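# Feed steel bar through cold saw to length stop

## Task

Slide the long steel bar along the roller line, through the opened vise of the cold saw and beneath its lifted blade, until its end reaches the length stop (the tip of the little rod at the saw's -y end that faces back toward the blade). The stop must stay at its set position, and the bar must stay resting on the rollers. If a short leftover piece of bar lies on the saw ahead of the stop, move it into the offcut bin, the open box on the bench past the stop.

## Robot and tools

Robot: two Doosan arms with Robotiq 2F-140 grippers, left_arm and right_arm. Each sits on its own carriage on one shared floor track along y at x = 0. left_rail always carries the arm on the +y side, right_rail the other; these names do not match image sides. The arm base is at x = 0, y = its carriage position_m, z = 0.03 m, facing +x.

Scene frame (all result positions): fixed to the table, table top z = 0, +z up, +x the direction the arms face, +y to their left, y = 0 mid-track. The table starts at x = 0.31 m. Positions are in metres, orientation as quaternion wxyz, velocities in m/s and rad/s. The gripper's fingers point along its own +z and close along its own y. end_effector_position is the point between closed pads; fingertips extend about 33 mm past it (9 mm when fully open).

execute_actions(actions, cameras): runs actions in order. An action may hold "rows", "steps", "until", and device keys left_rail / right_rail. rows: up to 15 rows, each applied for one 1/30 s control step. Each row is one list of 18 numbers in [-1, 1] covering both arms: left dx, dy, dz, rx, ry, rz, left gripper position, force_limit, speed, then the same nine for the right arm. dx..rz are an offset, not a pose: measured from that arm's Hand target as it stood when the action began, in that Hand target's own axes. 1.0 = 0.6 m or 180 degrees; rx, ry, rz form one rotation vector. Every row counts from the action's start, so a repeated offset in a new action moves further. Send six zeros to hold or re-request the Hand target. steps: 1 to 450 (default 15), at least the number of rows; after the last row the arm keeps heading to that row's target. Ramp offsets gradually (about 0.01 per row) to avoid jerks. until: ends the action when conditions on left_rail/right_rail fields hold, e.g. {"left_rail": {"position_status": ["!=", "moving"]}}, or {"all": {"status": "ended"}} / {"any": {"status": "ended"}}; numbers need a comparison (=, !=, <, <=, >, >=). An empty actions list just reports state and images. cameras: names to show, [] for none, omitted for all.

Gripper numbers: position +1 = open 140 mm, pads meet near -0.8, -1 closes until blocked. force_limit (-1 soft, about 14 N, to +1, about 58 N) and speed (-1 about 30 mm/s, +1 about 250 mm/s) both start at +1; faster closing squeezes harder. To leave a gripper unchanged, resend its last three numbers; 0 is a real command. object_status: 0 moving, 1 blocked while opening, 2 blocked while closing (a grip), 3 reached target or pads met. Grip in the fingertip quarter of the pads; nearer the palm the fingers can fold and hold poorly. position_measured is in counts (3 open, about 230 pads met).

Rails: position_m is an absolute place on the track (left_rail -1.1 to 2, right_rail -2 to 1.1 m), speed_m_s 0.01 to 1, acceleration_factor 0.1 to 1, or {"stop": true}. Send position_m, then wait in an action with until position_status != moving. Rows never drive a carriage, but an arm's target rides with its carriage. Keep the carriages about 0.98 m or more apart. position_status: moving, done, contact_stop, time_out, stopped, stopped_with_arm, stopped_for_other_arm, stopped_for_other_carriage; position_answer taken/not_taken. An out-of-range value refuses the whole call. Let a carriage arrive before precise arm work.

move(target, speed, blend, stop_force, zero, blocking, cameras): planned straight-line path. target is one 18-number row (same layout and offset meaning as rows, counted from the Hand target) or a list of up to 15 such rows, each also counted from the same starting Hand targets. speed: m/s, 0.002 to 2, default 0.25 (turns up to twice that in rad/s). blend: corner rounding in m for lists. stop_force: 10 to 80 N, ends an arm's path on a push against its travel; use only slowly, with a still carriage, and not while the gripper turns; omit it when backing off a contact. zero: re-zero the force estimate first (default true). blocking=false returns early; then only wait or stop until the move ends. The result adds a move: line (done, off_target, held, moving, fault) and limits (paced, held). Max 10 s per move.

wait(seconds 0 to 10): lets time run. stop(): brakes a running move (not the rails). zoom_image(camera, region [x0,y0,x1,y1], up to 504 px square) on the newest image of cam_high, cam_bench_left, cam_bench_right, cam_left_wrist or cam_right_wrist (all 672x504). read_manual: licence texts only. finished_scene(scene): ends the scene; the goal must hold without the robot.

Results also give joint positions (rail m, then six joints in rad), joint torques, Flange force in the gripper's axes (includes held weight, noisy), Hand target, Tool commands, and a 7x7 Wrist depth grid in mm from each wrist camera. The controller clips each commanded pose to 70 mm and 16 degrees from the measured one; a gripper may stop short of its Hand target, so send the remainder.

Avoid: dropping or releasing moving parts, anything leaving the table (fails the task), hard hits on fixed or heavy items, arm-to-arm contact, big twist or off-centre leverage on a grip. Faults: joint contact torque over its limit, or 144 N on any part, stops that arm 10 s; motors can overheat from long loads or stretched poses (30 to 60 s stop). Arms are stiff, so aim targets only slightly past a contact. Loose objects may occasionally get nudged. Thinking time lets the scene run on.

Each tool is called after "Request:" in YAML: its name, and indented under it one key for each argument.

## Session

Request:
execute_actions:
  actions: []

Scene clock: 0.00 s.
left_arm: end_effector_position=(+0.6600, +0.8632, +0.4937) position_measured=3 object_status=3 end_effector_quat_wxyz=(+0.000, +1.000, +0.000, +0.000) | right_arm: end_effector_position=(+0.6600, -0.5764, +0.4937) position_measured=3 object_status=3 end_effector_quat_wxyz=(+0.000, +1.000, +0.000, +0.000)
Joint positions: left_arm=[0.864 -0.053 0.164 1.35 0 1.628 1.518] | right_arm=[-0.576 -0.053 0.164 1.35 0 1.628 1.518]
Joint velocities: within noise
Joint torques (N m): no reading
Flange force (N): no reading
Wrist depth (mm): cam_left_wrist=[344 576 558 558 336 441 - / 334 332 342 332 360 472 - / 370 376 - - 378 472 447 / 399 138 - - - 149 132 / - 121 - 688 - - 114 / - 792 698 741 748 776 771 / 820 817 763 758 765 - 832] | cam_right_wrist=[559 403 566 564 560 349 559 / 590 367 584 605 591 368 593 / 607 396 440 621 621 396 594 / 396 141 659 654 659 407 406 / 109 705 690 711 711 711 116 / 759 759 749 742 767 - - / 762 - 767 754 762 800 840]
Hand target: left_arm +0.6600, +0.8632, +0.4937; +0.000, +1.000, +0.000, +0.000 | right_arm +0.6600, -0.5764, +0.4937; +0.000, +1.000, +0.000, +0.000
Tool commands: left_gripper/position=+1.0 left_gripper/force_limit=+1.0 left_gripper/speed=+1.0 right_gripper/position=+1.0 right_gripper/force_limit=+1.0 right_gripper/speed=+1.0
left_rail: position_m=0.864 position_status=done
right_rail: position_m=-0.576 position_status=done

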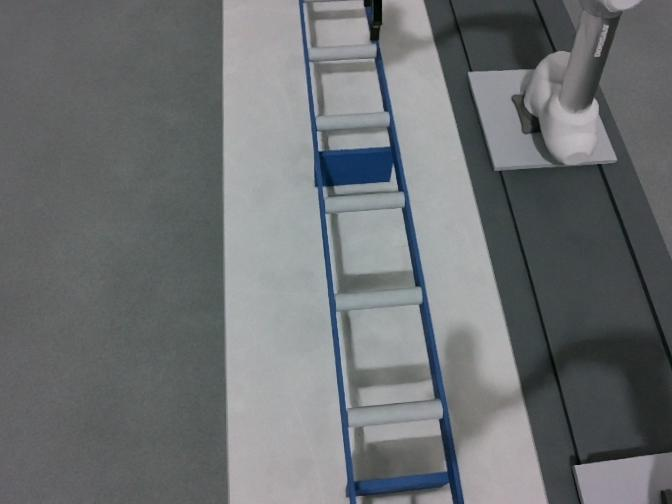

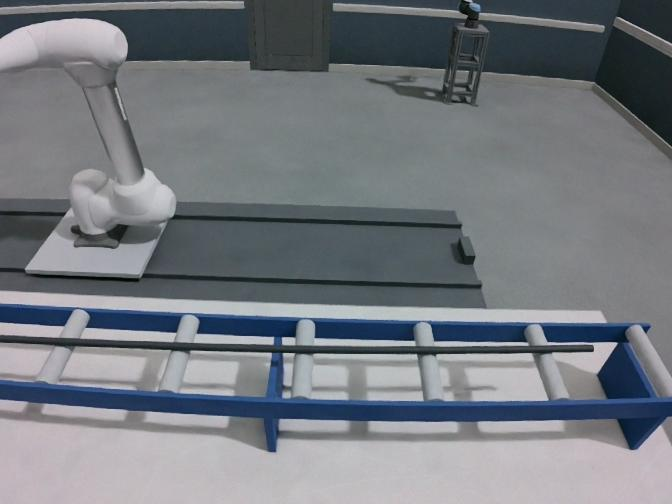

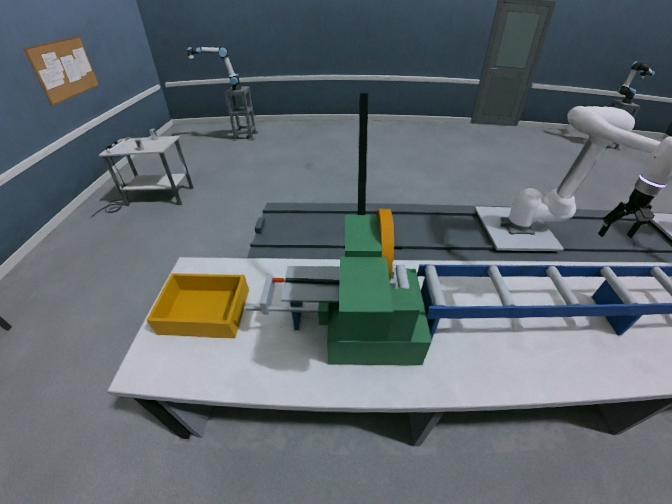

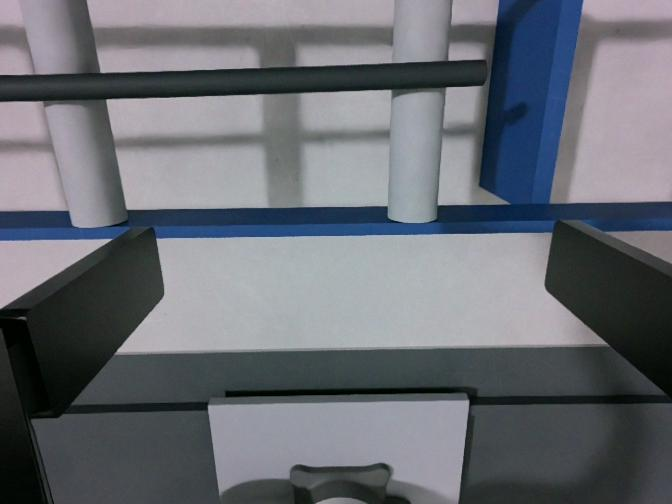

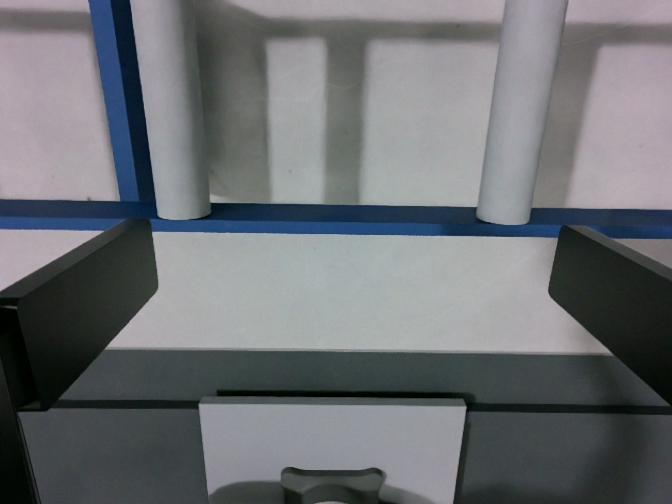

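Request:
zoom_image:
  camera: "cam_bench_right"
  region: [240, 200, 440, 370]

Request:
zoom_image:
  camera: "cam_bench_right"
  region: [120, 240, 340, 360]

Scaled by 2.520.

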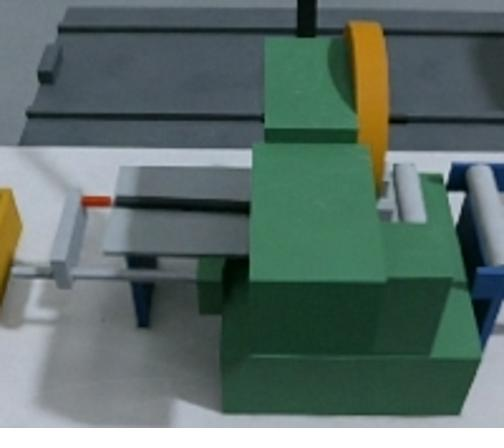

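Scaled by 2.291.

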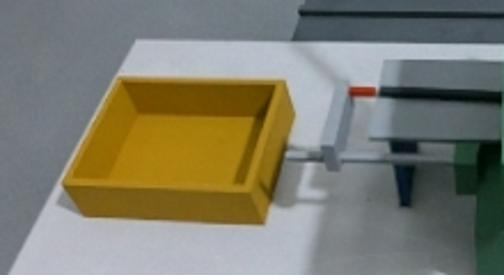

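Request:
move:
  target: [0,0,0,0,0,0,1,1,1,-0.45,0,-0.2,0,0,0,1,1,1]

Request:
execute_actions:
  actions:
    - {"right_rail":{"position_m":-0.85},"steps":120,"until":{"right_rail":{"position_status":["!=","moving"]}}}

Scene clock: 17.67 s.
left_arm: end_effector_position=(+0.6600, +0.8632, +0.4937) position_measured=3 object_status=3 end_effector_quat_wxyz=(+0.000, +1.000, +0.000, +0.000) | right_arm: end_effector_position=(+0.3900, -0.5764, +0.6136) position_measured=3 object_status=3 end_effector_quat_wxyz=(+0.000, +1.000, +0.000, +0.000)
Joint positions: left_arm=[0.864 -0.053 0.164 1.35 0 1.628 1.518] | right_arm=[-0.576 -0.09 -0.239 1.517 0 1.863 1.481]
Joint torques (N m): left_arm=[-2.17 -57.47 -41.62 4.39 -0.57 0.03] | right_arm=[2.33 -14.7 -42.43 4.2 0.05 -0.08]
Flange force (N): left_arm=[-1.1 -3.0 -0.7] | right_arm=[-3.8 5.8 4.0]
Wrist depth (mm): cam_left_wrist=[344 - - - 336 441 573 / 333 336 342 - 359 471 - / 383 - - - 386 506 473 / 399 139 - - - 147 126 / - 119 - - - 696 114 / - 768 765 738 - 784 - / - 797 755 760 794 - -] | cam_right_wrist=[659 665 663 672 680 674 674 / 698 731 672 705 713 702 713 / 731 767 - 749 729 692 738 / 111 131 757 752 759 152 135 / 109 832 795 779 806 - 116 / - 573 590 584 856 885 - / 1883 522 610 624 1929 1929 1839]
Hand target: left_arm +0.6600, +0.8632, +0.4937; +0.000, +1.000, +0.000, +0.000 | right_arm +0.3900, -0.5764, +0.6137; +0.000, +1.000, +0.000, +0.000
Off the commanded pose: left_arm 0.000 m, 0 deg | right_arm 0.000 m, 0 deg.
left_rail: position_m=0.864 position_status=done
right_rail: position_m=-0.576 position_status=done
move: done

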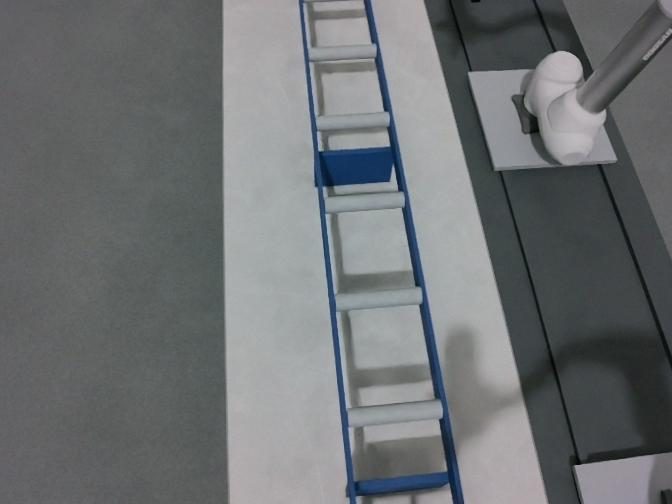

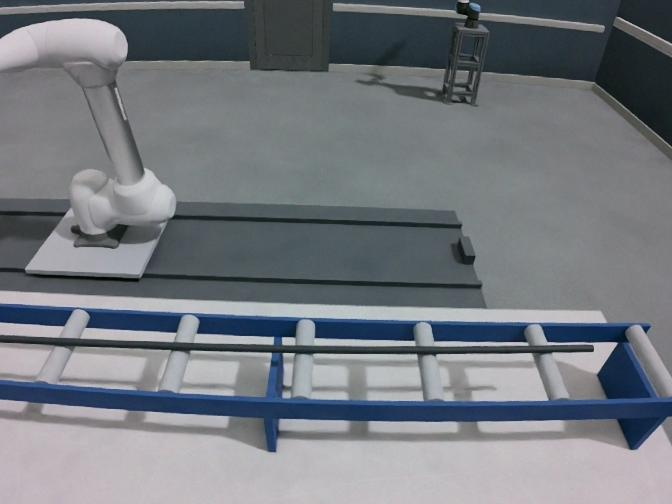

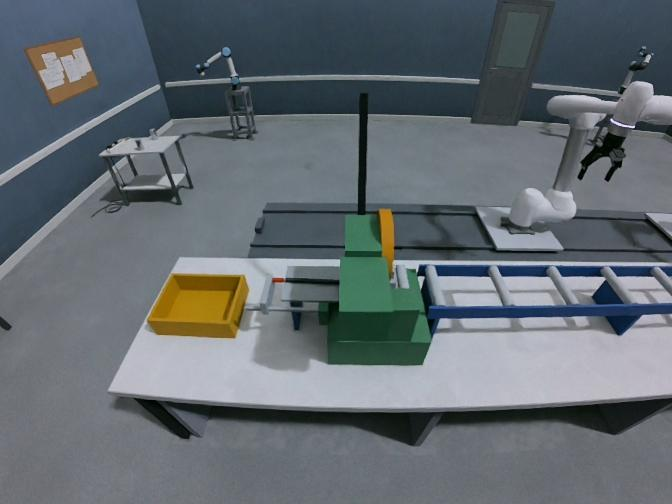

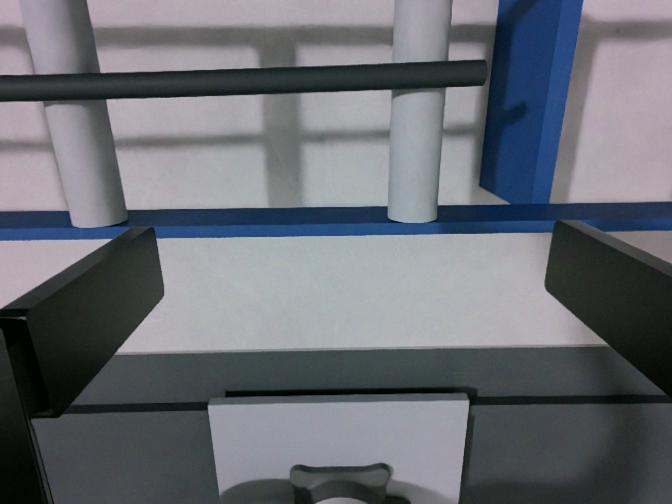

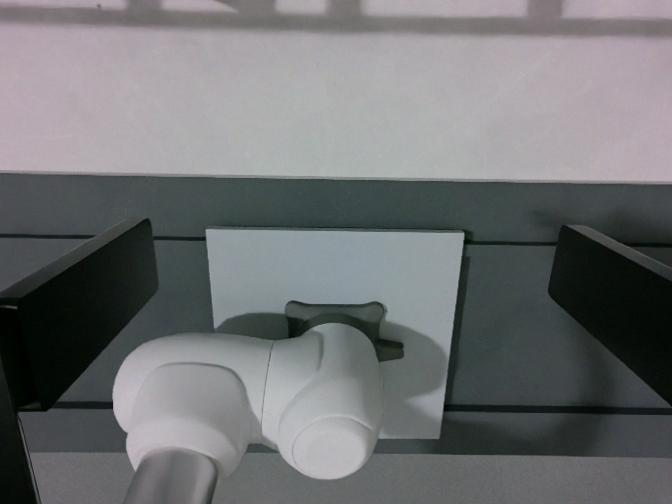

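Scene clock: 18.83 s.
left_arm: end_effector_position=(+0.6600, +0.8632, +0.4937) position_measured=3 object_status=3 end_effector_quat_wxyz=(+0.000, +1.000, +0.000, +0.000) | right_arm: end_effector_position=(+0.3900, -0.8504, +0.6136) position_measured=3 object_status=3 end_effector_quat_wxyz=(+0.000, +1.000, +0.000, +0.000)
Joint positions: left_arm=[0.864 -0.053 0.164 1.35 0 1.628 1.518] | right_arm=[-0.85 -0.09 -0.239 1.517 0 1.864 1.481]
Joint torques (N m): left_arm=[-1.96 -56.84 -41.92 4.4 -0.58 -0.01] | right_arm=[2.62 -14.17 -42.22 4.23 0.1 -0.07]
Flange force (N): left_arm=[-2.9 -3.2 -0.2] | right_arm=[-4.6 6.6 3.6]
Wrist depth (mm): cam_left_wrist=[344 - - - 338 469 - / 334 338 326 589 358 473 - / 381 - 629 613 385 469 - / 402 139 640 - 380 403 125 / - 122 - - - - 114 / - - 664 729 702 - - / - - 760 750 760 - -] | cam_right_wrist=[667 670 674 674 676 684 669 / 698 711 709 707 690 696 711 / - - 749 757 779 752 738 / - 141 769 759 762 817 135 / 109 647 777 774 814 878 116 / 898 594 585 591 878 885 - / 1853 528 610 633 2011 1898 1929]
Hand target: left_arm +0.6600, +0.8632, +0.4937; +0.000, +1.000, +0.000, +0.000 | right_arm +0.3900, -0.8504, +0.6137; +0.000, +1.000, +0.000, +0.000
Tool commands: left_gripper/position=+1.0 left_gripper/force_limit=+1.0 left_gripper/speed=+1.0 right_gripper/position=+1.0 right_gripper/force_limit=+1.0 right_gripper/speed=+1.0
Off the commanded pose: left_arm 0.000 m, 0 deg | right_arm 0.000 m, 0 deg.
left_rail: position_m=0.864 position_status=done
right_rail: position_m=-0.850 position_status=done

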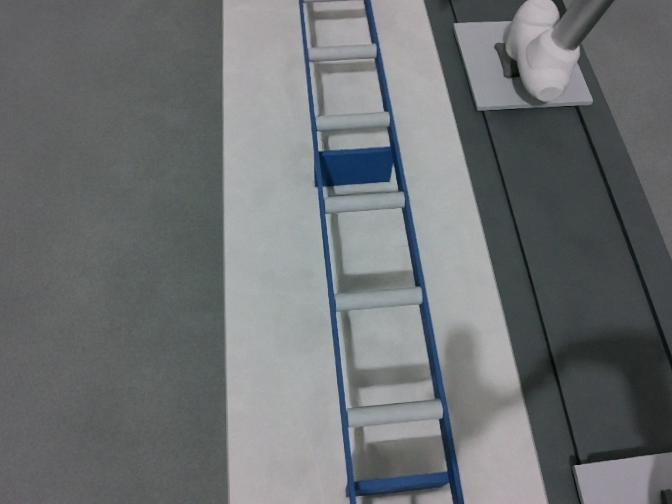

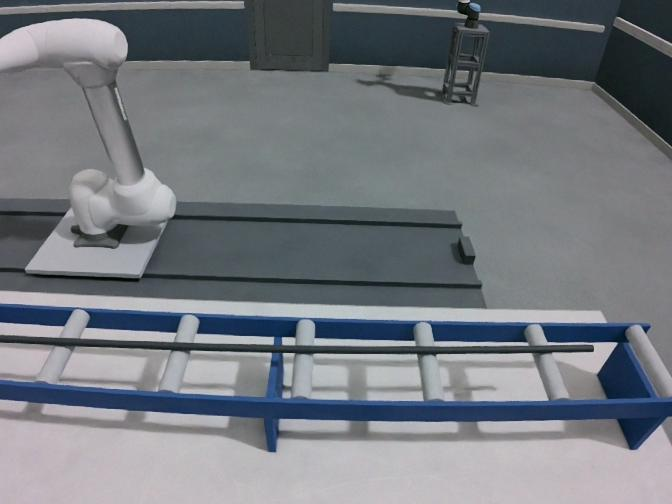

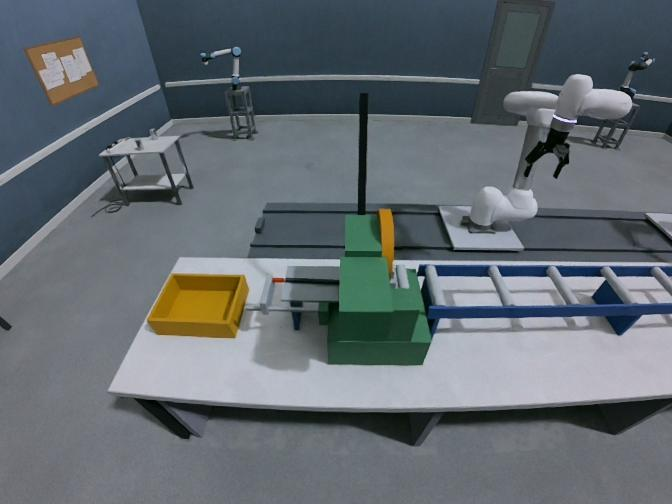

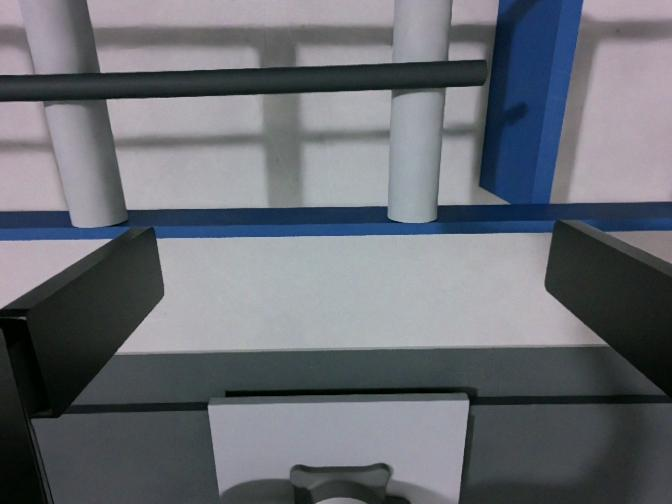

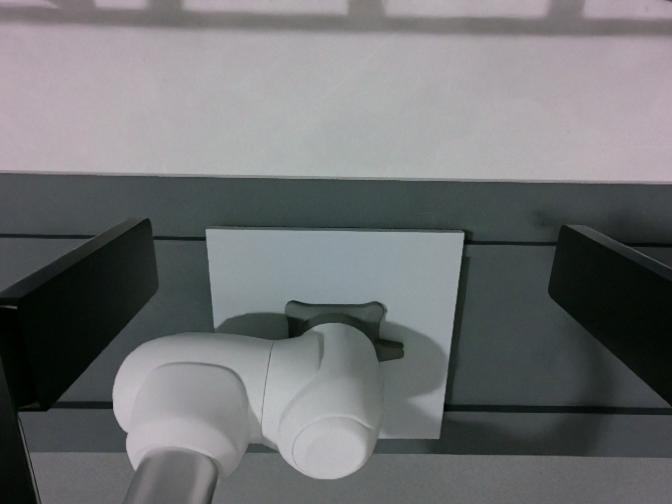

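Request:
move:
  target: [0,0,0,0,0,0,1,1,1,0,0,0,-0.35,0,0,1,1,1]
  cameras: ["cam_right_wrist"]

Request:
execute_actions:
  actions:
    - {"right_rail":{"position_m":-1.2},"steps":120,"until":{"right_rail":{"position_status":["!=","moving"]}}}
  cameras: ["cam_right_wrist","cam_bench_right"]

Scene clock: 26.07 s.
left_arm: end_effector_position=(+0.6600, +0.8632, +0.4937) position_measured=3 object_status=3 end_effector_quat_wxyz=(+0.000, +1.000, +0.000, +0.000) | right_arm: end_effector_position=(+0.3900, -0.8506, +0.6137) position_measured=3 object_status=3 end_effector_quat_wxyz=(+0.522, +0.853, +0.000, +0.000)
Joint positions: left_arm=[0.864 -0.053 0.164 1.35 0 1.628 1.518] | right_arm=[-0.85 0.578 -0.113 1.744 -0.996 2.047 1.917]
Joint torques (N m): left_arm=[-2.1 -56.71 -41.86 4.32 -0.61 0.03] | right_arm=[1.8 -28.85 -43 0.45 0.99 -0.08]
Flange force (N): left_arm=[-2.8 -2.9 -0.4] | right_arm=[-0.6 -0.2 6.1]
Wrist depth (mm): cam_left_wrist=[342 - - 563 335 443 597 / 335 336 335 - 364 473 589 / 384 - - - 381 472 450 / 401 139 655 408 700 148 132 / - 121 - - - - 114 / - - 736 741 736 - 753 / - - 765 753 765 - -] | cam_right_wrist=[619 729 795 837 1360 - - / 626 752 - 868 4358 - 3677 / 650 - 985 1601 4279 - - / - 131 - 1718 - - 121 / 110 132 1518 3989 - 4279 116 / 686 930 2558 3461 - 3922 - / 705 1868 2615 4202 - - -]
Hand target: left_arm +0.6600, +0.8632, +0.4937; +0.000, +1.000, +0.000, +0.000 | right_arm +0.3900, -0.8506, +0.6137; +0.522, +0.853, +0.000, +0.000
Off the commanded pose: left_arm 0.000 m, 0 deg | right_arm 0.000 m, 0 deg.
left_rail: position_m=0.864 position_status=done
right_rail: position_m=-0.850 position_status=done
move: done
Images, in order (width x height): cam_right_wrist 672x504.

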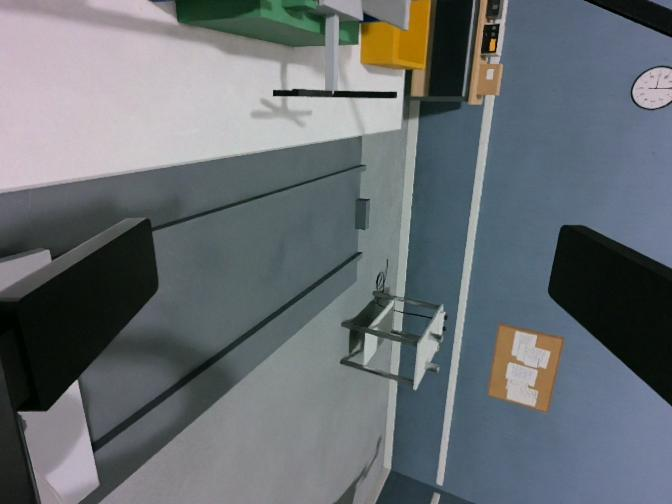

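Scene clock: 27.33 s.
left_arm: end_effector_position=(+0.6600, +0.8632, +0.4937) position_measured=3 object_status=3 end_effector_quat_wxyz=(+0.000, +1.000, +0.000, +0.000) | right_arm: end_effector_position=(+0.3900, -1.2004, +0.6136) position_measured=3 object_status=3 end_effector_quat_wxyz=(+0.522, +0.853, +0.000, +0.000)
Joint positions: left_arm=[0.864 -0.053 0.164 1.35 0 1.628 1.518] | right_arm=[-1.2 0.578 -0.113 1.744 -0.996 2.047 1.917]
Joint torques (N m): left_arm=[-1.85 -56.84 -41.89 4.46 -0.66 -0.12] | right_arm=[2.42 -28.09 -42.5 0.42 0.95 -0.03]
Flange force (N): left_arm=[-2.8 -3.2 -0.5] | right_arm=[-0.3 1.2 6.9]
Wrist depth (mm): cam_left_wrist=[344 558 - - 340 441 - / 334 325 322 - 363 472 - / 372 - - - 375 476 628 / 403 139 - - - 147 126 / - 120 - 709 - - 114 / - 702 727 743 741 - - / - - 773 758 771 829 -] | cam_right_wrist=[607 - 593 - 3362 - - / 618 740 981 - 3056 - 3315 / 638 850 993 3017 3796 - - / - 131 - 3362 3138 - 120 / 109 957 1041 3858 3858 - 116 / 676 847 2705 3566 - 3989 - / 709 2029 2674 4202 - - -]
Hand target: left_arm +0.6600, +0.8632, +0.4937; +0.000, +1.000, +0.000, +0.000 | right_arm +0.3900, -1.2004, +0.6137; +0.522, +0.853, +0.000, +0.000
Tool commands: left_gripper/position=+1.0 left_gripper/force_limit=+1.0 left_gripper/speed=+1.0 right_gripper/position=+1.0 right_gripper/force_limit=+1.0 right_gripper/speed=+1.0
Off the commanded pose: left_arm 0.000 m, 0 deg | right_arm 0.000 m, 0 deg.
left_rail: position_m=0.864 position_status=done
right_rail: position_m=-1.200 position_status=done
Images, in order (width x height): cam_bench_right 672x504, cam_right_wrist 672x504.

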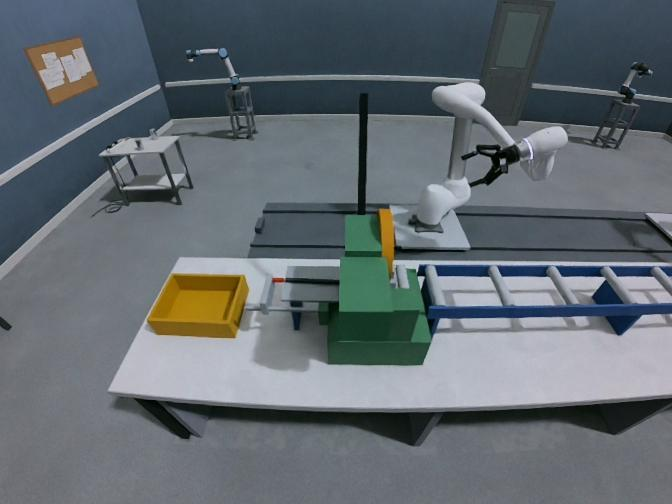

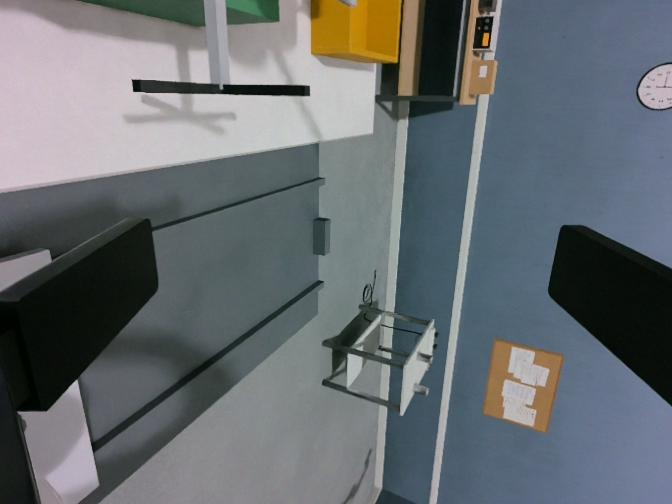

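Request:
zoom_image:
  camera: "cam_right_wrist"
  region: [60, 0, 400, 200]

Request:
zoom_image:
  camera: "cam_bench_right"
  region: [320, 80, 440, 240]

Scaled by 1.482.

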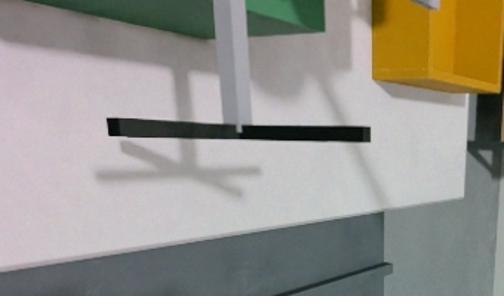

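Scaled by 3.150.

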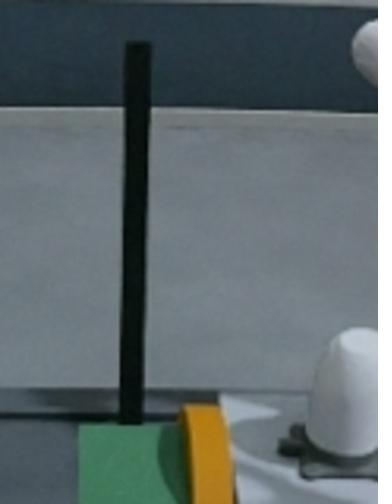

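Request:
move:
  target: [0,0,0,0,0,0,1,1,1,0,-0.1,-0.2,0.15,0,0,1,1,1]
  cameras: ["cam_right_wrist"]

Scene clock: 49.27 s.
left_arm: end_effector_position=(+0.6600, +0.8632, +0.4937) position_measured=3 object_status=3 end_effector_quat_wxyz=(+0.000, +1.000, +0.000, +0.000) | right_arm: end_effector_position=(+0.3900, -1.0664, +0.6147) position_measured=3 object_status=3 end_effector_quat_wxyz=(+0.309, +0.951, +0.000, +0.000)
Joint positions: left_arm=[0.864 -0.053 0.164 1.35 0 1.628 1.518] | right_arm=[-1.2 0.633 -0.071 1.493 -0.564 2.053 2.022]
Joint torques (N m): left_arm=[-1.81 -57.15 -41.7 4.28 -0.57 -0.03] | right_arm=[2.41 -33.13 -43.31 2.2 0.84 -0.05]
Flange force (N): left_arm=[-1.7 -2.4 -0.7] | right_arm=[-0.4 3.1 6.8]
Wrist depth (mm): cam_left_wrist=[342 - - - 340 440 - / 357 337 344 - 361 472 - / 378 406 - - 389 473 445 / - 138 - - - 149 132 / - 690 - - - - 114 / - - 713 746 715 778 - / - - 768 750 763 - -] | cam_right_wrist=[559 610 692 817 742 1201 1435 / 580 610 722 865 945 1213 3796 / - 638 769 868 - 3017 3566 / - 141 759 844 - 151 135 / 109 709 767 964 1384 3017 116 / 680 698 584 2377 2586 3269 2905 / 696 567 584 2426 2942 3796 -]
Hand target: left_arm +0.6600, +0.8632, +0.4937; +0.000, +1.000, +0.000, +0.000 | right_arm +0.3900, -1.0664, +0.6147; +0.309, +0.951, +0.000, +0.000
Off the commanded pose: left_arm 0.000 m, 0 deg | right_arm 0.000 m, 0 deg.
left_rail: position_m=0.864 position_status=done
right_rail: position_m=-1.200 position_status=done
move: done
Images, in order (width x height): cam_right_wrist 672x504.

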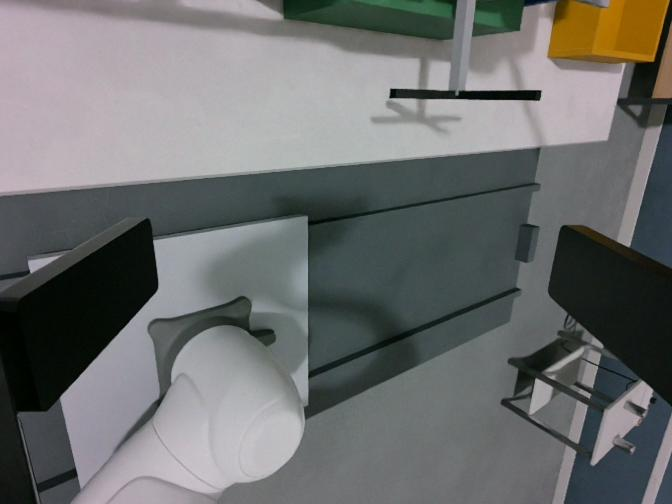

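Request:
move:
  target: [0,0,0,0,0,0,1,1,1,-0.2,0,-0.0,-0.28,0,0,1,1,1]
  cameras: ["cam_right_wrist","cam_bench_right"]

Scene clock: 58.43 s.
left_arm: end_effector_position=(+0.6600, +0.8632, +0.4937) position_measured=3 object_status=3 end_effector_quat_wxyz=(+0.000, +1.000, +0.000, +0.000) | right_arm: end_effector_position=(+0.2700, -1.0664, +0.6147) position_measured=3 object_status=3 end_effector_quat_wxyz=(+0.684, +0.729, +0.000, +0.000)
Joint positions: left_arm=[0.864 -0.053 0.164 1.35 0 1.628 1.518] | right_arm=[-1.2 0.981 0.006 1.868 -1.065 2.454 2.151]
Joint torques (N m): left_arm=[-2.02 -56.78 -41.8 4.38 -0.6 0.04] | right_arm=[2.26 -37.28 -39 0.62 1.46 0]
Flange force (N): left_arm=[-2.7 -3.0 -0.4] | right_arm=[1.6 -1.0 5.6]
Wrist depth (mm): cam_left_wrist=[344 - - - 339 438 - / 333 337 336 575 361 471 602 / 388 405 618 - 380 471 - / 399 149 406 - - 148 132 / - 129 - - - - 114 / - - 771 711 753 760 - / - - 755 768 771 - -] | cam_right_wrist=[835 1126 3461 - - 3736 - / 865 1559 3621 - - - 5740 / 840 1189 4526 - - - 4803 / - 141 4202 3269 - - 120 / 109 2644 3736 3461 - - 116 / 2179 2802 3858 - - - - / 2011 2802 5007 - - - -]
Hand target: left_arm +0.6600, +0.8632, +0.4937; +0.000, +1.000, +0.000, +0.000 | right_arm +0.2700, -1.0664, +0.6147; +0.685, +0.729, +0.000, +0.000
Off the commanded pose: left_arm 0.000 m, 0 deg | right_arm 0.000 m, 0 deg.
left_rail: position_m=0.864 position_status=done
right_rail: position_m=-1.200 position_status=done
move: done
Images, in order (width x height): cam_bench_right 672x504, cam_right_wrist 672x504.

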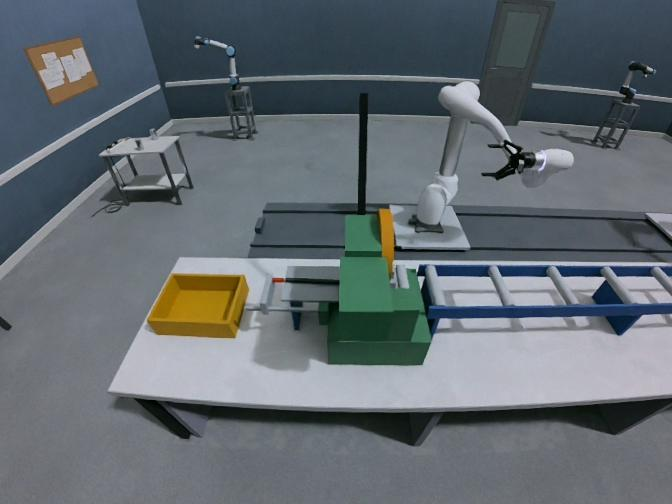

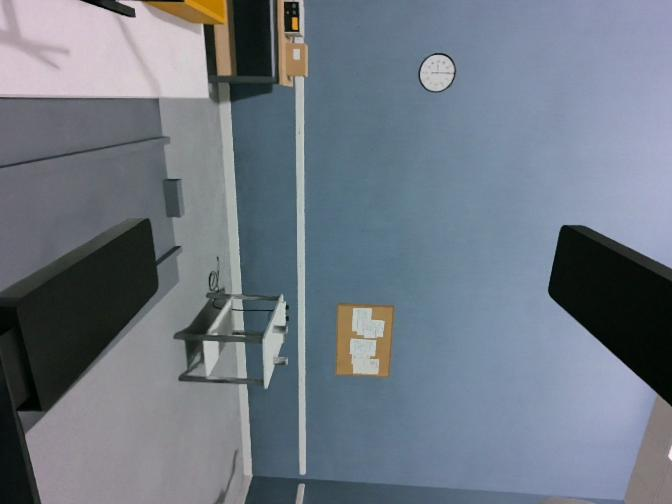

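Request:
move:
  target: [0,0,0,0,0,0,1,1,1,0,0.4,0,0.48,0,0,1,1,1]
  cameras: []

Request:
move:
  target: [0,0,0,0,0,0,1,1,1,0,0,0,0,0.25,0,1,1,1]
  cameras: ["cam_right_wrist"]

Request:
execute_actions:
  actions:
    - {"right_rail":{"position_m":-1.6},"steps":120,"until":{"right_rail":{"position_status":["!=","moving"]}}}
  cameras: ["cam_right_wrist","cam_bench_right"]

Scene clock: 71.07 s.
left_arm: end_effector_position=(+0.6600, +0.8632, +0.4937) position_measured=3 object_status=3 end_effector_quat_wxyz=(+0.000, +1.000, +0.000, +0.000) | right_arm: end_effector_position=(+0.2700, -1.0814, +0.8542) position_measured=3 object_status=3 end_effector_quat_wxyz=(+0.000, +1.000, +0.000, +0.000)
Joint positions: left_arm=[0.864 -0.053 0.164 1.35 0 1.628 1.518] | right_arm=[-1.2 0.297 -0.17 0.96 0 2.351 1.867]
Joint torques (N m): left_arm=[-2.08 -57.37 -41.83 4.37 -0.69 0.03] | right_arm=[1.9 -11.68 -31.62 3.11 0.05 -0.12]
Flange force (N): left_arm=[-1.9 -3.8 -0.6] | right_arm=[-0.5 6.7 5.4]
Wrist depth (mm): cam_left_wrist=[344 - - - 327 443 - / 334 337 333 - 359 505 - / 378 - 631 618 389 475 644 / 401 139 - - 404 400 127 / - 121 - - - - 114 / - - 724 731 718 - - / - 692 768 750 773 - -] | cam_right_wrist=[881 - - - - 902 643 / 919 - 961 957 961 - 905 / - - 1037 945 968 - 1090 / - 136 1001 800 1001 1051 135 / 109 1165 784 769 1090 1110 116 / 2083 2083 2064 633 2101 2064 2120 / 2241 2263 2199 2139 2220 2159 2179]
Hand target: left_arm +0.6600, +0.8632, +0.4937; +0.000, +1.000, +0.000, +0.000 | right_arm +0.2700, -1.0814, +0.8542; +0.000, +1.000, +0.000, +0.000
Off the commanded pose: left_arm 0.000 m, 0 deg | right_arm 0.000 m, 0 deg.
left_rail: position_m=0.864 position_status=done
right_rail: position_m=-1.200 position_status=done
move: done
No camera images: "cameras" was empty.

Scene clock: 73.33 s.
left_arm: end_effector_position=(+0.6600, +0.8632, +0.4937) position_measured=3 object_status=3 end_effector_quat_wxyz=(+0.000, +1.000, +0.000, +0.000) | right_arm: end_effector_position=(+0.2699, -1.0815, +0.8542) position_measured=3 object_status=3 end_effector_quat_wxyz=(+0.000, +0.924, +0.000, +0.383)
Joint positions: left_arm=[0.864 -0.053 0.164 1.35 0 1.628 1.518] | right_arm=[-1.2 1.002 -0.512 1.368 -0.65 1.747 2.274]
Joint torques (N m): left_arm=[-2.22 -57.22 -41.68 4.31 -0.7 0.01] | right_arm=[0.87 18.33 -36.4 1.47 -1.45 -0.23]
Flange force (N): left_arm=[-1.8 -3.7 -0.9] | right_arm=[0.0 0.0 0.0]
Wrist depth (mm): cam_left_wrist=[343 - - 549 338 444 - / 334 331 335 - 364 503 - / 370 - - - 387 476 628 / 399 139 - 392 676 147 132 / - 120 - - - - 114 / 746 768 696 731 720 729 731 / - 820 773 753 768 - -] | cam_right_wrist=[2451 2426 2477 2426 2558 2615 742 / 1300 2139 2401 2285 2263 - 694 / 968 1001 1121 923 964 916 872 / 817 141 895 881 964 850 829 / 109 - - 1006 1010 1019 116 / 912 927 964 953 964 840 - / 895 881 847 853 853 916 -]
Hand target: left_arm +0.6600, +0.8632, +0.4937; +0.000, +1.000, +0.000, +0.000 | right_arm +0.2700, -1.0814, +0.8542; +0.000, +0.924, +0.000, +0.383
Off the commanded pose: left_arm 0.000 m, 0 deg | right_arm 0.000 m, 0 deg.
left_rail: position_m=0.864 position_status=done
right_rail: position_m=-1.200 position_status=done
move: done
Images, in order (width x height): cam_right_wrist 672x504.

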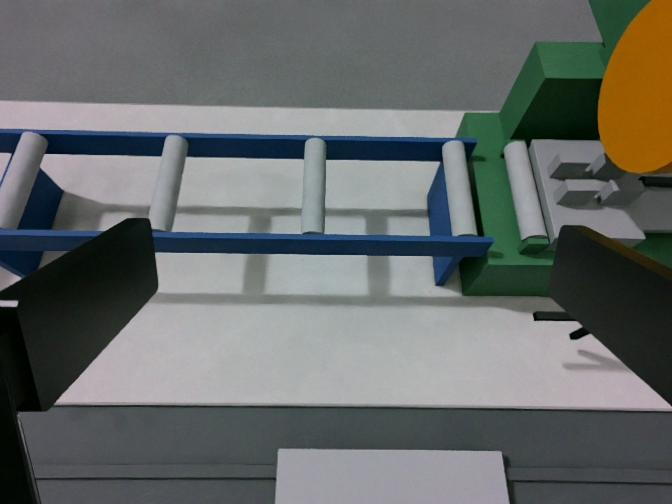

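Scene clock: 74.70 s.
left_arm: end_effector_position=(+0.6600, +0.8632, +0.4937) position_measured=3 object_status=3 end_effector_quat_wxyz=(+0.000, +1.000, +0.000, +0.000) | right_arm: end_effector_position=(+0.2700, -1.4813, +0.8541) position_measured=3 object_status=3 end_effector_quat_wxyz=(+0.000, +0.924, +0.000, +0.383)
Joint positions: left_arm=[0.864 -0.053 0.164 1.35 0 1.628 1.518] | right_arm=[-1.6 1.002 -0.512 1.368 -0.65 1.747 2.274]
Joint torques (N m): left_arm=[-2.12 -56.77 -42.13 4.32 -0.56 -0.05] | right_arm=[2.61 17.75 -36.28 1.56 -1.35 -0.09]
Flange force (N): left_arm=[-3.2 -3.1 0.2] | right_arm=[0.0 0.0 0.0]
Wrist depth (mm): cam_left_wrist=[342 - 567 - 340 442 - / 337 338 343 - 363 470 - / 369 - 613 - 390 473 438 / 399 139 655 408 404 148 126 / - 707 - - - 707 114 / - 731 688 731 711 771 - / - 792 758 758 773 - 829] | cam_right_wrist=[2477 2451 2401 2586 578 571 2504 / 2285 2353 2353 1137 616 1293 2353 / - 949 957 885 856 878 923 / 111 141 885 916 888 844 132 / 110 957 997 1006 835 - 116 / - 949 941 938 - - 930 / 872 875 868 850 853 868 -]
Hand target: left_arm +0.6600, +0.8632, +0.4937; +0.000, +1.000, +0.000, +0.000 | right_arm +0.2700, -1.4813, +0.8542; +0.000, +0.924, +0.000, +0.383
Tool commands: left_gripper/position=+1.0 left_gripper/force_limit=+1.0 left_gripper/speed=+1.0 right_gripper/position=+1.0 right_gripper/force_limit=+1.0 right_gripper/speed=+1.0
Off the commanded pose: left_arm 0.000 m, 0 deg | right_arm 0.000 m, 0 deg.
left_rail: position_m=0.864 position_status=done
right_rail: position_m=-1.600 position_status=done
Images, in order (width x height): cam_bench_right 672x504, cam_right_wrist 672x504.

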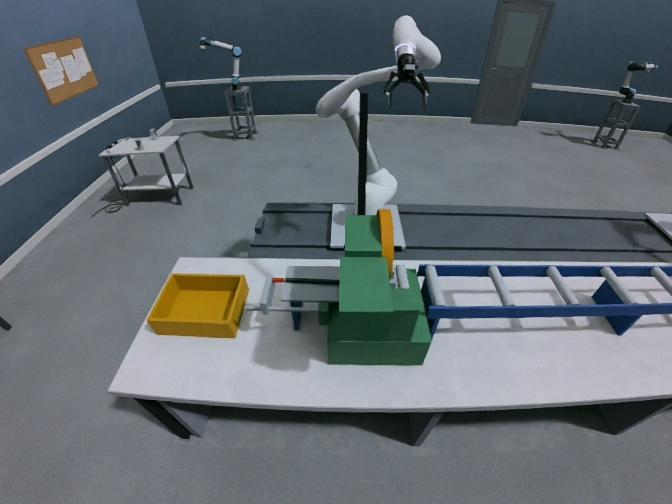

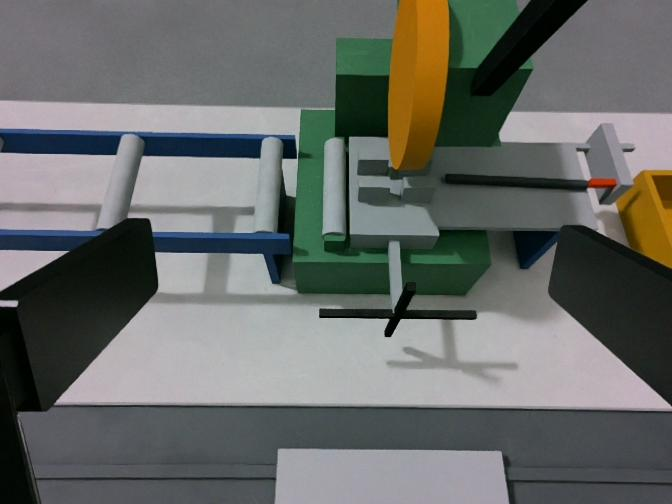

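Request:
move:
  target: [0,0,0,0,0,0,1,1,1,-0.377,0,0.212,0,-0.25,0,1,1,1]
  cameras: ["cam_bench_right"]

Request:
execute_actions:
  actions:
    - {"right_rail":{"position_m":-1.98},"steps":120,"until":{"right_rail":{"position_status":["!=","moving"]}}}
  cameras: ["cam_right_wrist","cam_bench_right"]

Scene clock: 105.20 s.
left_arm: end_effector_position=(+0.6600, +0.8632, +0.4937) position_measured=3 object_status=3 end_effector_quat_wxyz=(+0.000, +1.000, +0.000, +0.000) | right_arm: end_effector_position=(+0.2000, -1.4815, +0.6044) position_measured=3 object_status=3 end_effector_quat_wxyz=(+0.000, +1.000, +0.000, +0.000)
Joint positions: left_arm=[0.864 -0.053 0.164 1.35 0 1.628 1.518] | right_arm=[-1.6 0.386 -0.486 1.679 0 1.949 1.957]
Joint torques (N m): left_arm=[-2.13 -56.82 -41.67 4.34 -0.7 0.04] | right_arm=[1.96 10.28 -41.31 4.06 0.08 0.09]
Flange force (N): left_arm=[-2.2 -3.0 -1.2] | right_arm=[1.6 9.2 3.7]
Wrist depth (mm): cam_left_wrist=[343 - - - 339 440 - / 357 338 339 - 363 470 - / 379 - - - 395 475 - / 401 138 - - 655 148 126 / - 120 - - - - 114 / - - 734 755 771 - - / - - 750 753 771 - -] | cam_right_wrist=[626 694 661 661 656 663 676 / - 711 - 696 705 654 - / - 754 759 700 720 715 - / - 131 - 735 566 733 120 / 109 141 567 537 499 803 116 / 1796 1743 528 515 1743 1730 1853 / 1961 1898 1824 477 1883 1883 1929]
Hand target: left_arm +0.6600, +0.8632, +0.4937; +0.000, +1.000, +0.000, +0.000 | right_arm +0.2000, -1.4815, +0.6043; +0.000, +1.000, +0.000, +0.000
Off the commanded pose: left_arm 0.000 m, 0 deg | right_arm 0.000 m, 0 deg.
left_rail: position_m=0.864 position_status=done
right_rail: position_m=-1.600 position_status=done
move: done
Images, in order (width x height): cam_bench_right 672x504.

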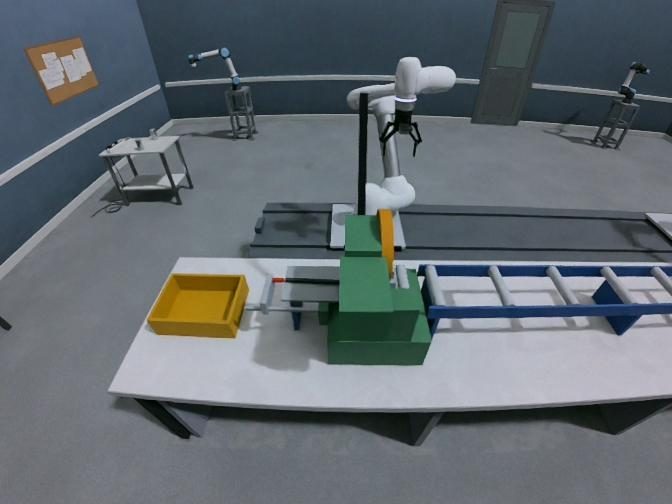

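Scene clock: 106.53 s.
left_arm: end_effector_position=(+0.6600, +0.8632, +0.4937) position_measured=3 object_status=3 end_effector_quat_wxyz=(+0.000, +1.000, +0.000, +0.000) | right_arm: end_effector_position=(+0.2000, -1.8613, +0.6043) position_measured=3 object_status=3 end_effector_quat_wxyz=(+0.000, +1.000, +0.000, +0.000)
Joint positions: left_arm=[0.864 -0.053 0.164 1.35 0 1.628 1.518] | right_arm=[-1.98 0.386 -0.486 1.679 0 1.949 1.957]
Joint torques (N m): left_arm=[-2.15 -56.63 -41.59 4.34 -0.58 -0.02] | right_arm=[3.05 10.98 -41.31 4.12 0.11 -0.12]
Flange force (N): left_arm=[-2.5 -3.5 -0.9] | right_arm=[2.2 13.2 4.2]
Wrist depth (mm): cam_left_wrist=[345 - - - 337 441 - / 334 342 338 321 366 472 - / 379 - - - 386 471 606 / 401 139 - - 660 148 126 / - 149 - - - - 114 / - - 692 741 738 - - / - - 776 743 763 863 -] | cam_right_wrist=[661 657 667 661 659 665 672 / - - 619 670 688 696 1384 / 803 - - 715 707 709 1489 / 111 141 800 726 559 726 1579 / 109 835 571 542 500 784 116 / 1810 1769 529 515 1681 1783 1810 / 1853 1929 1853 478 1898 1961 1994]
Hand target: left_arm +0.6600, +0.8632, +0.4937; +0.000, +1.000, +0.000, +0.000 | right_arm +0.2000, -1.8613, +0.6043; +0.000, +1.000, +0.000, +0.000
Tool commands: left_gripper/position=+1.0 left_gripper/force_limit=+1.0 left_gripper/speed=+1.0 right_gripper/position=+1.0 right_gripper/force_limit=+1.0 right_gripper/speed=+1.0
Off the commanded pose: left_arm 0.000 m, 0 deg | right_arm 0.000 m, 0 deg.
left_rail: position_m=0.864 position_status=done
right_rail: position_m=-1.980 position_status=done
Images, in order (width x height): cam_bench_right 672x504, cam_right_wrist 672x504.

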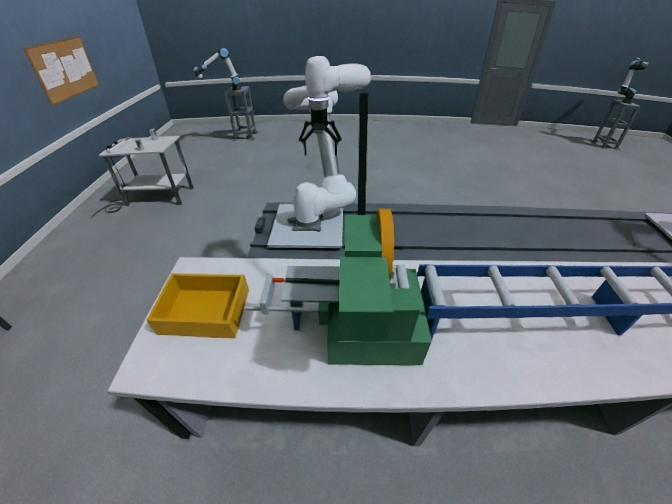

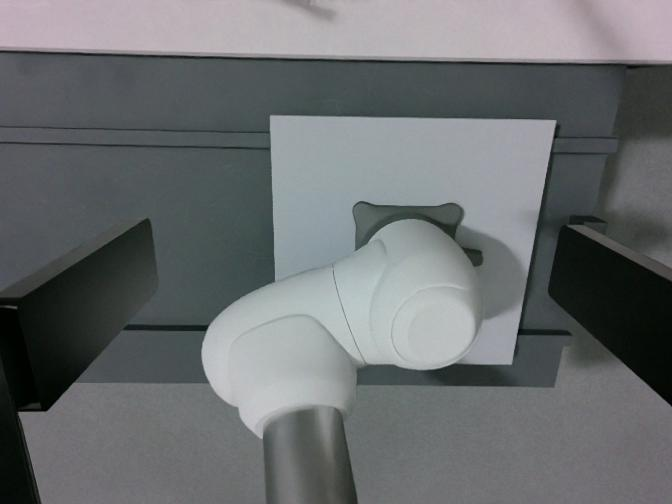

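Request:
move:
  target: [0,0,0,0,0,0,1,1,1,0.767,0,0.14,0,0,0,1,1,1]
  cameras: ["cam_right_wrist","cam_bench_right"]

Scene clock: 119.40 s.
left_arm: end_effector_position=(+0.6600, +0.8632, +0.4937) position_measured=3 object_status=3 end_effector_quat_wxyz=(+0.000, +1.000, +0.000, +0.000) | right_arm: end_effector_position=(+0.4765, -1.8618, +0.5534) position_measured=3 object_status=3 end_effector_quat_wxyz=(+0.000, +1.000, +0.000, +0.000)
Joint positions: left_arm=[0.864 -0.053 0.164 1.35 0 1.628 1.518] | right_arm=[-1.98 0.173 -0.101 1.517 0 1.725 1.744]
Joint torques (N m): left_arm=[-2.22 -56.22 -41.77 4.29 -0.63 -0.05] | right_arm=[-6.27 8.35 -43 4.33 0.04 -0.05]
Flange force (N): left_arm=[-3.5 -3.3 -0.7] | right_arm=[-65.2 2.9 11.3]
Flange force when the fault began (N): right_arm=[-142.0 -6.1 25.3]
Wrist depth (mm): cam_left_wrist=[344 - - - 337 443 555 / 336 329 323 340 363 472 - / 378 - - 440 389 471 - / 399 149 649 - - 148 126 / - 122 - - - - 114 / - 741 746 729 715 727 750 / - - 763 758 784 844 -] | cam_right_wrist=[413 446 444 619 619 623 - / 641 657 640 643 652 654 657 / 453 676 657 688 - 647 688 / - 141 745 757 - 150 135 / 109 752 769 747 738 731 116 / - 941 835 767 759 835 1718 / 862 927 608 602 578 898 1883]
Hand target: left_arm +0.6600, +0.8632, +0.4937; +0.000, +1.000, +0.000, +0.000 | right_arm +0.4765, -1.8618, +0.5534; +0.000, +1.000, +0.000, +0.000 (not the last commanded pose)
Tool commands: left_gripper/position=+1.0 left_gripper/force_limit=+1.0 left_gripper/speed=+1.0 right_gripper/position=+1.0 right_gripper/force_limit=+1.0 right_gripper/speed=+1.0
Off the commanded pose: left_arm 0.000 m, 0 deg | right_arm 0.187 m, 0 deg.
FORCE FAULT: contact force on the right arm reached its limit, and that arm stopped for 10 seconds. The contact can be on any part of that arm, not only on its tool. That arm's remaining commands of this call were not run. That arm's target is now where it stood when the stop ended, not its last command. That arm accepts commands again.
left_rail: position_m=0.864 position_status=done
right_rail: position_m=-1.980 position_status=done
move: fault (right_arm)
Images, in order (width x height): cam_bench_right 672x504, cam_right_wrist 672x504.

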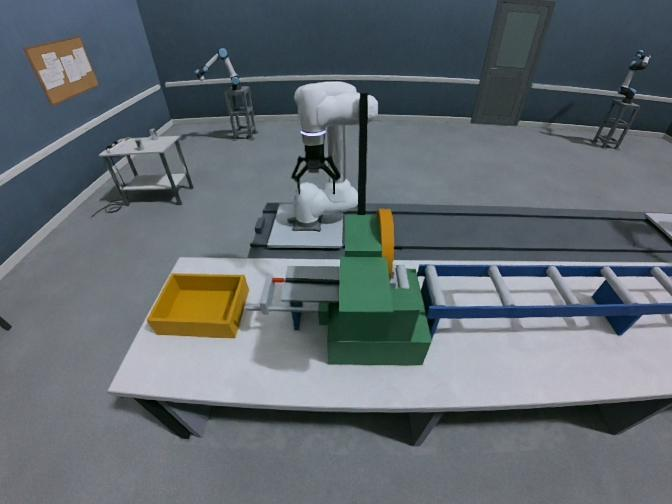

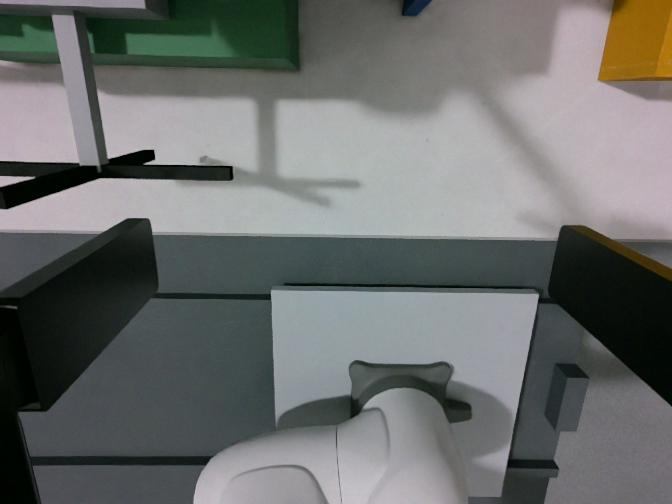

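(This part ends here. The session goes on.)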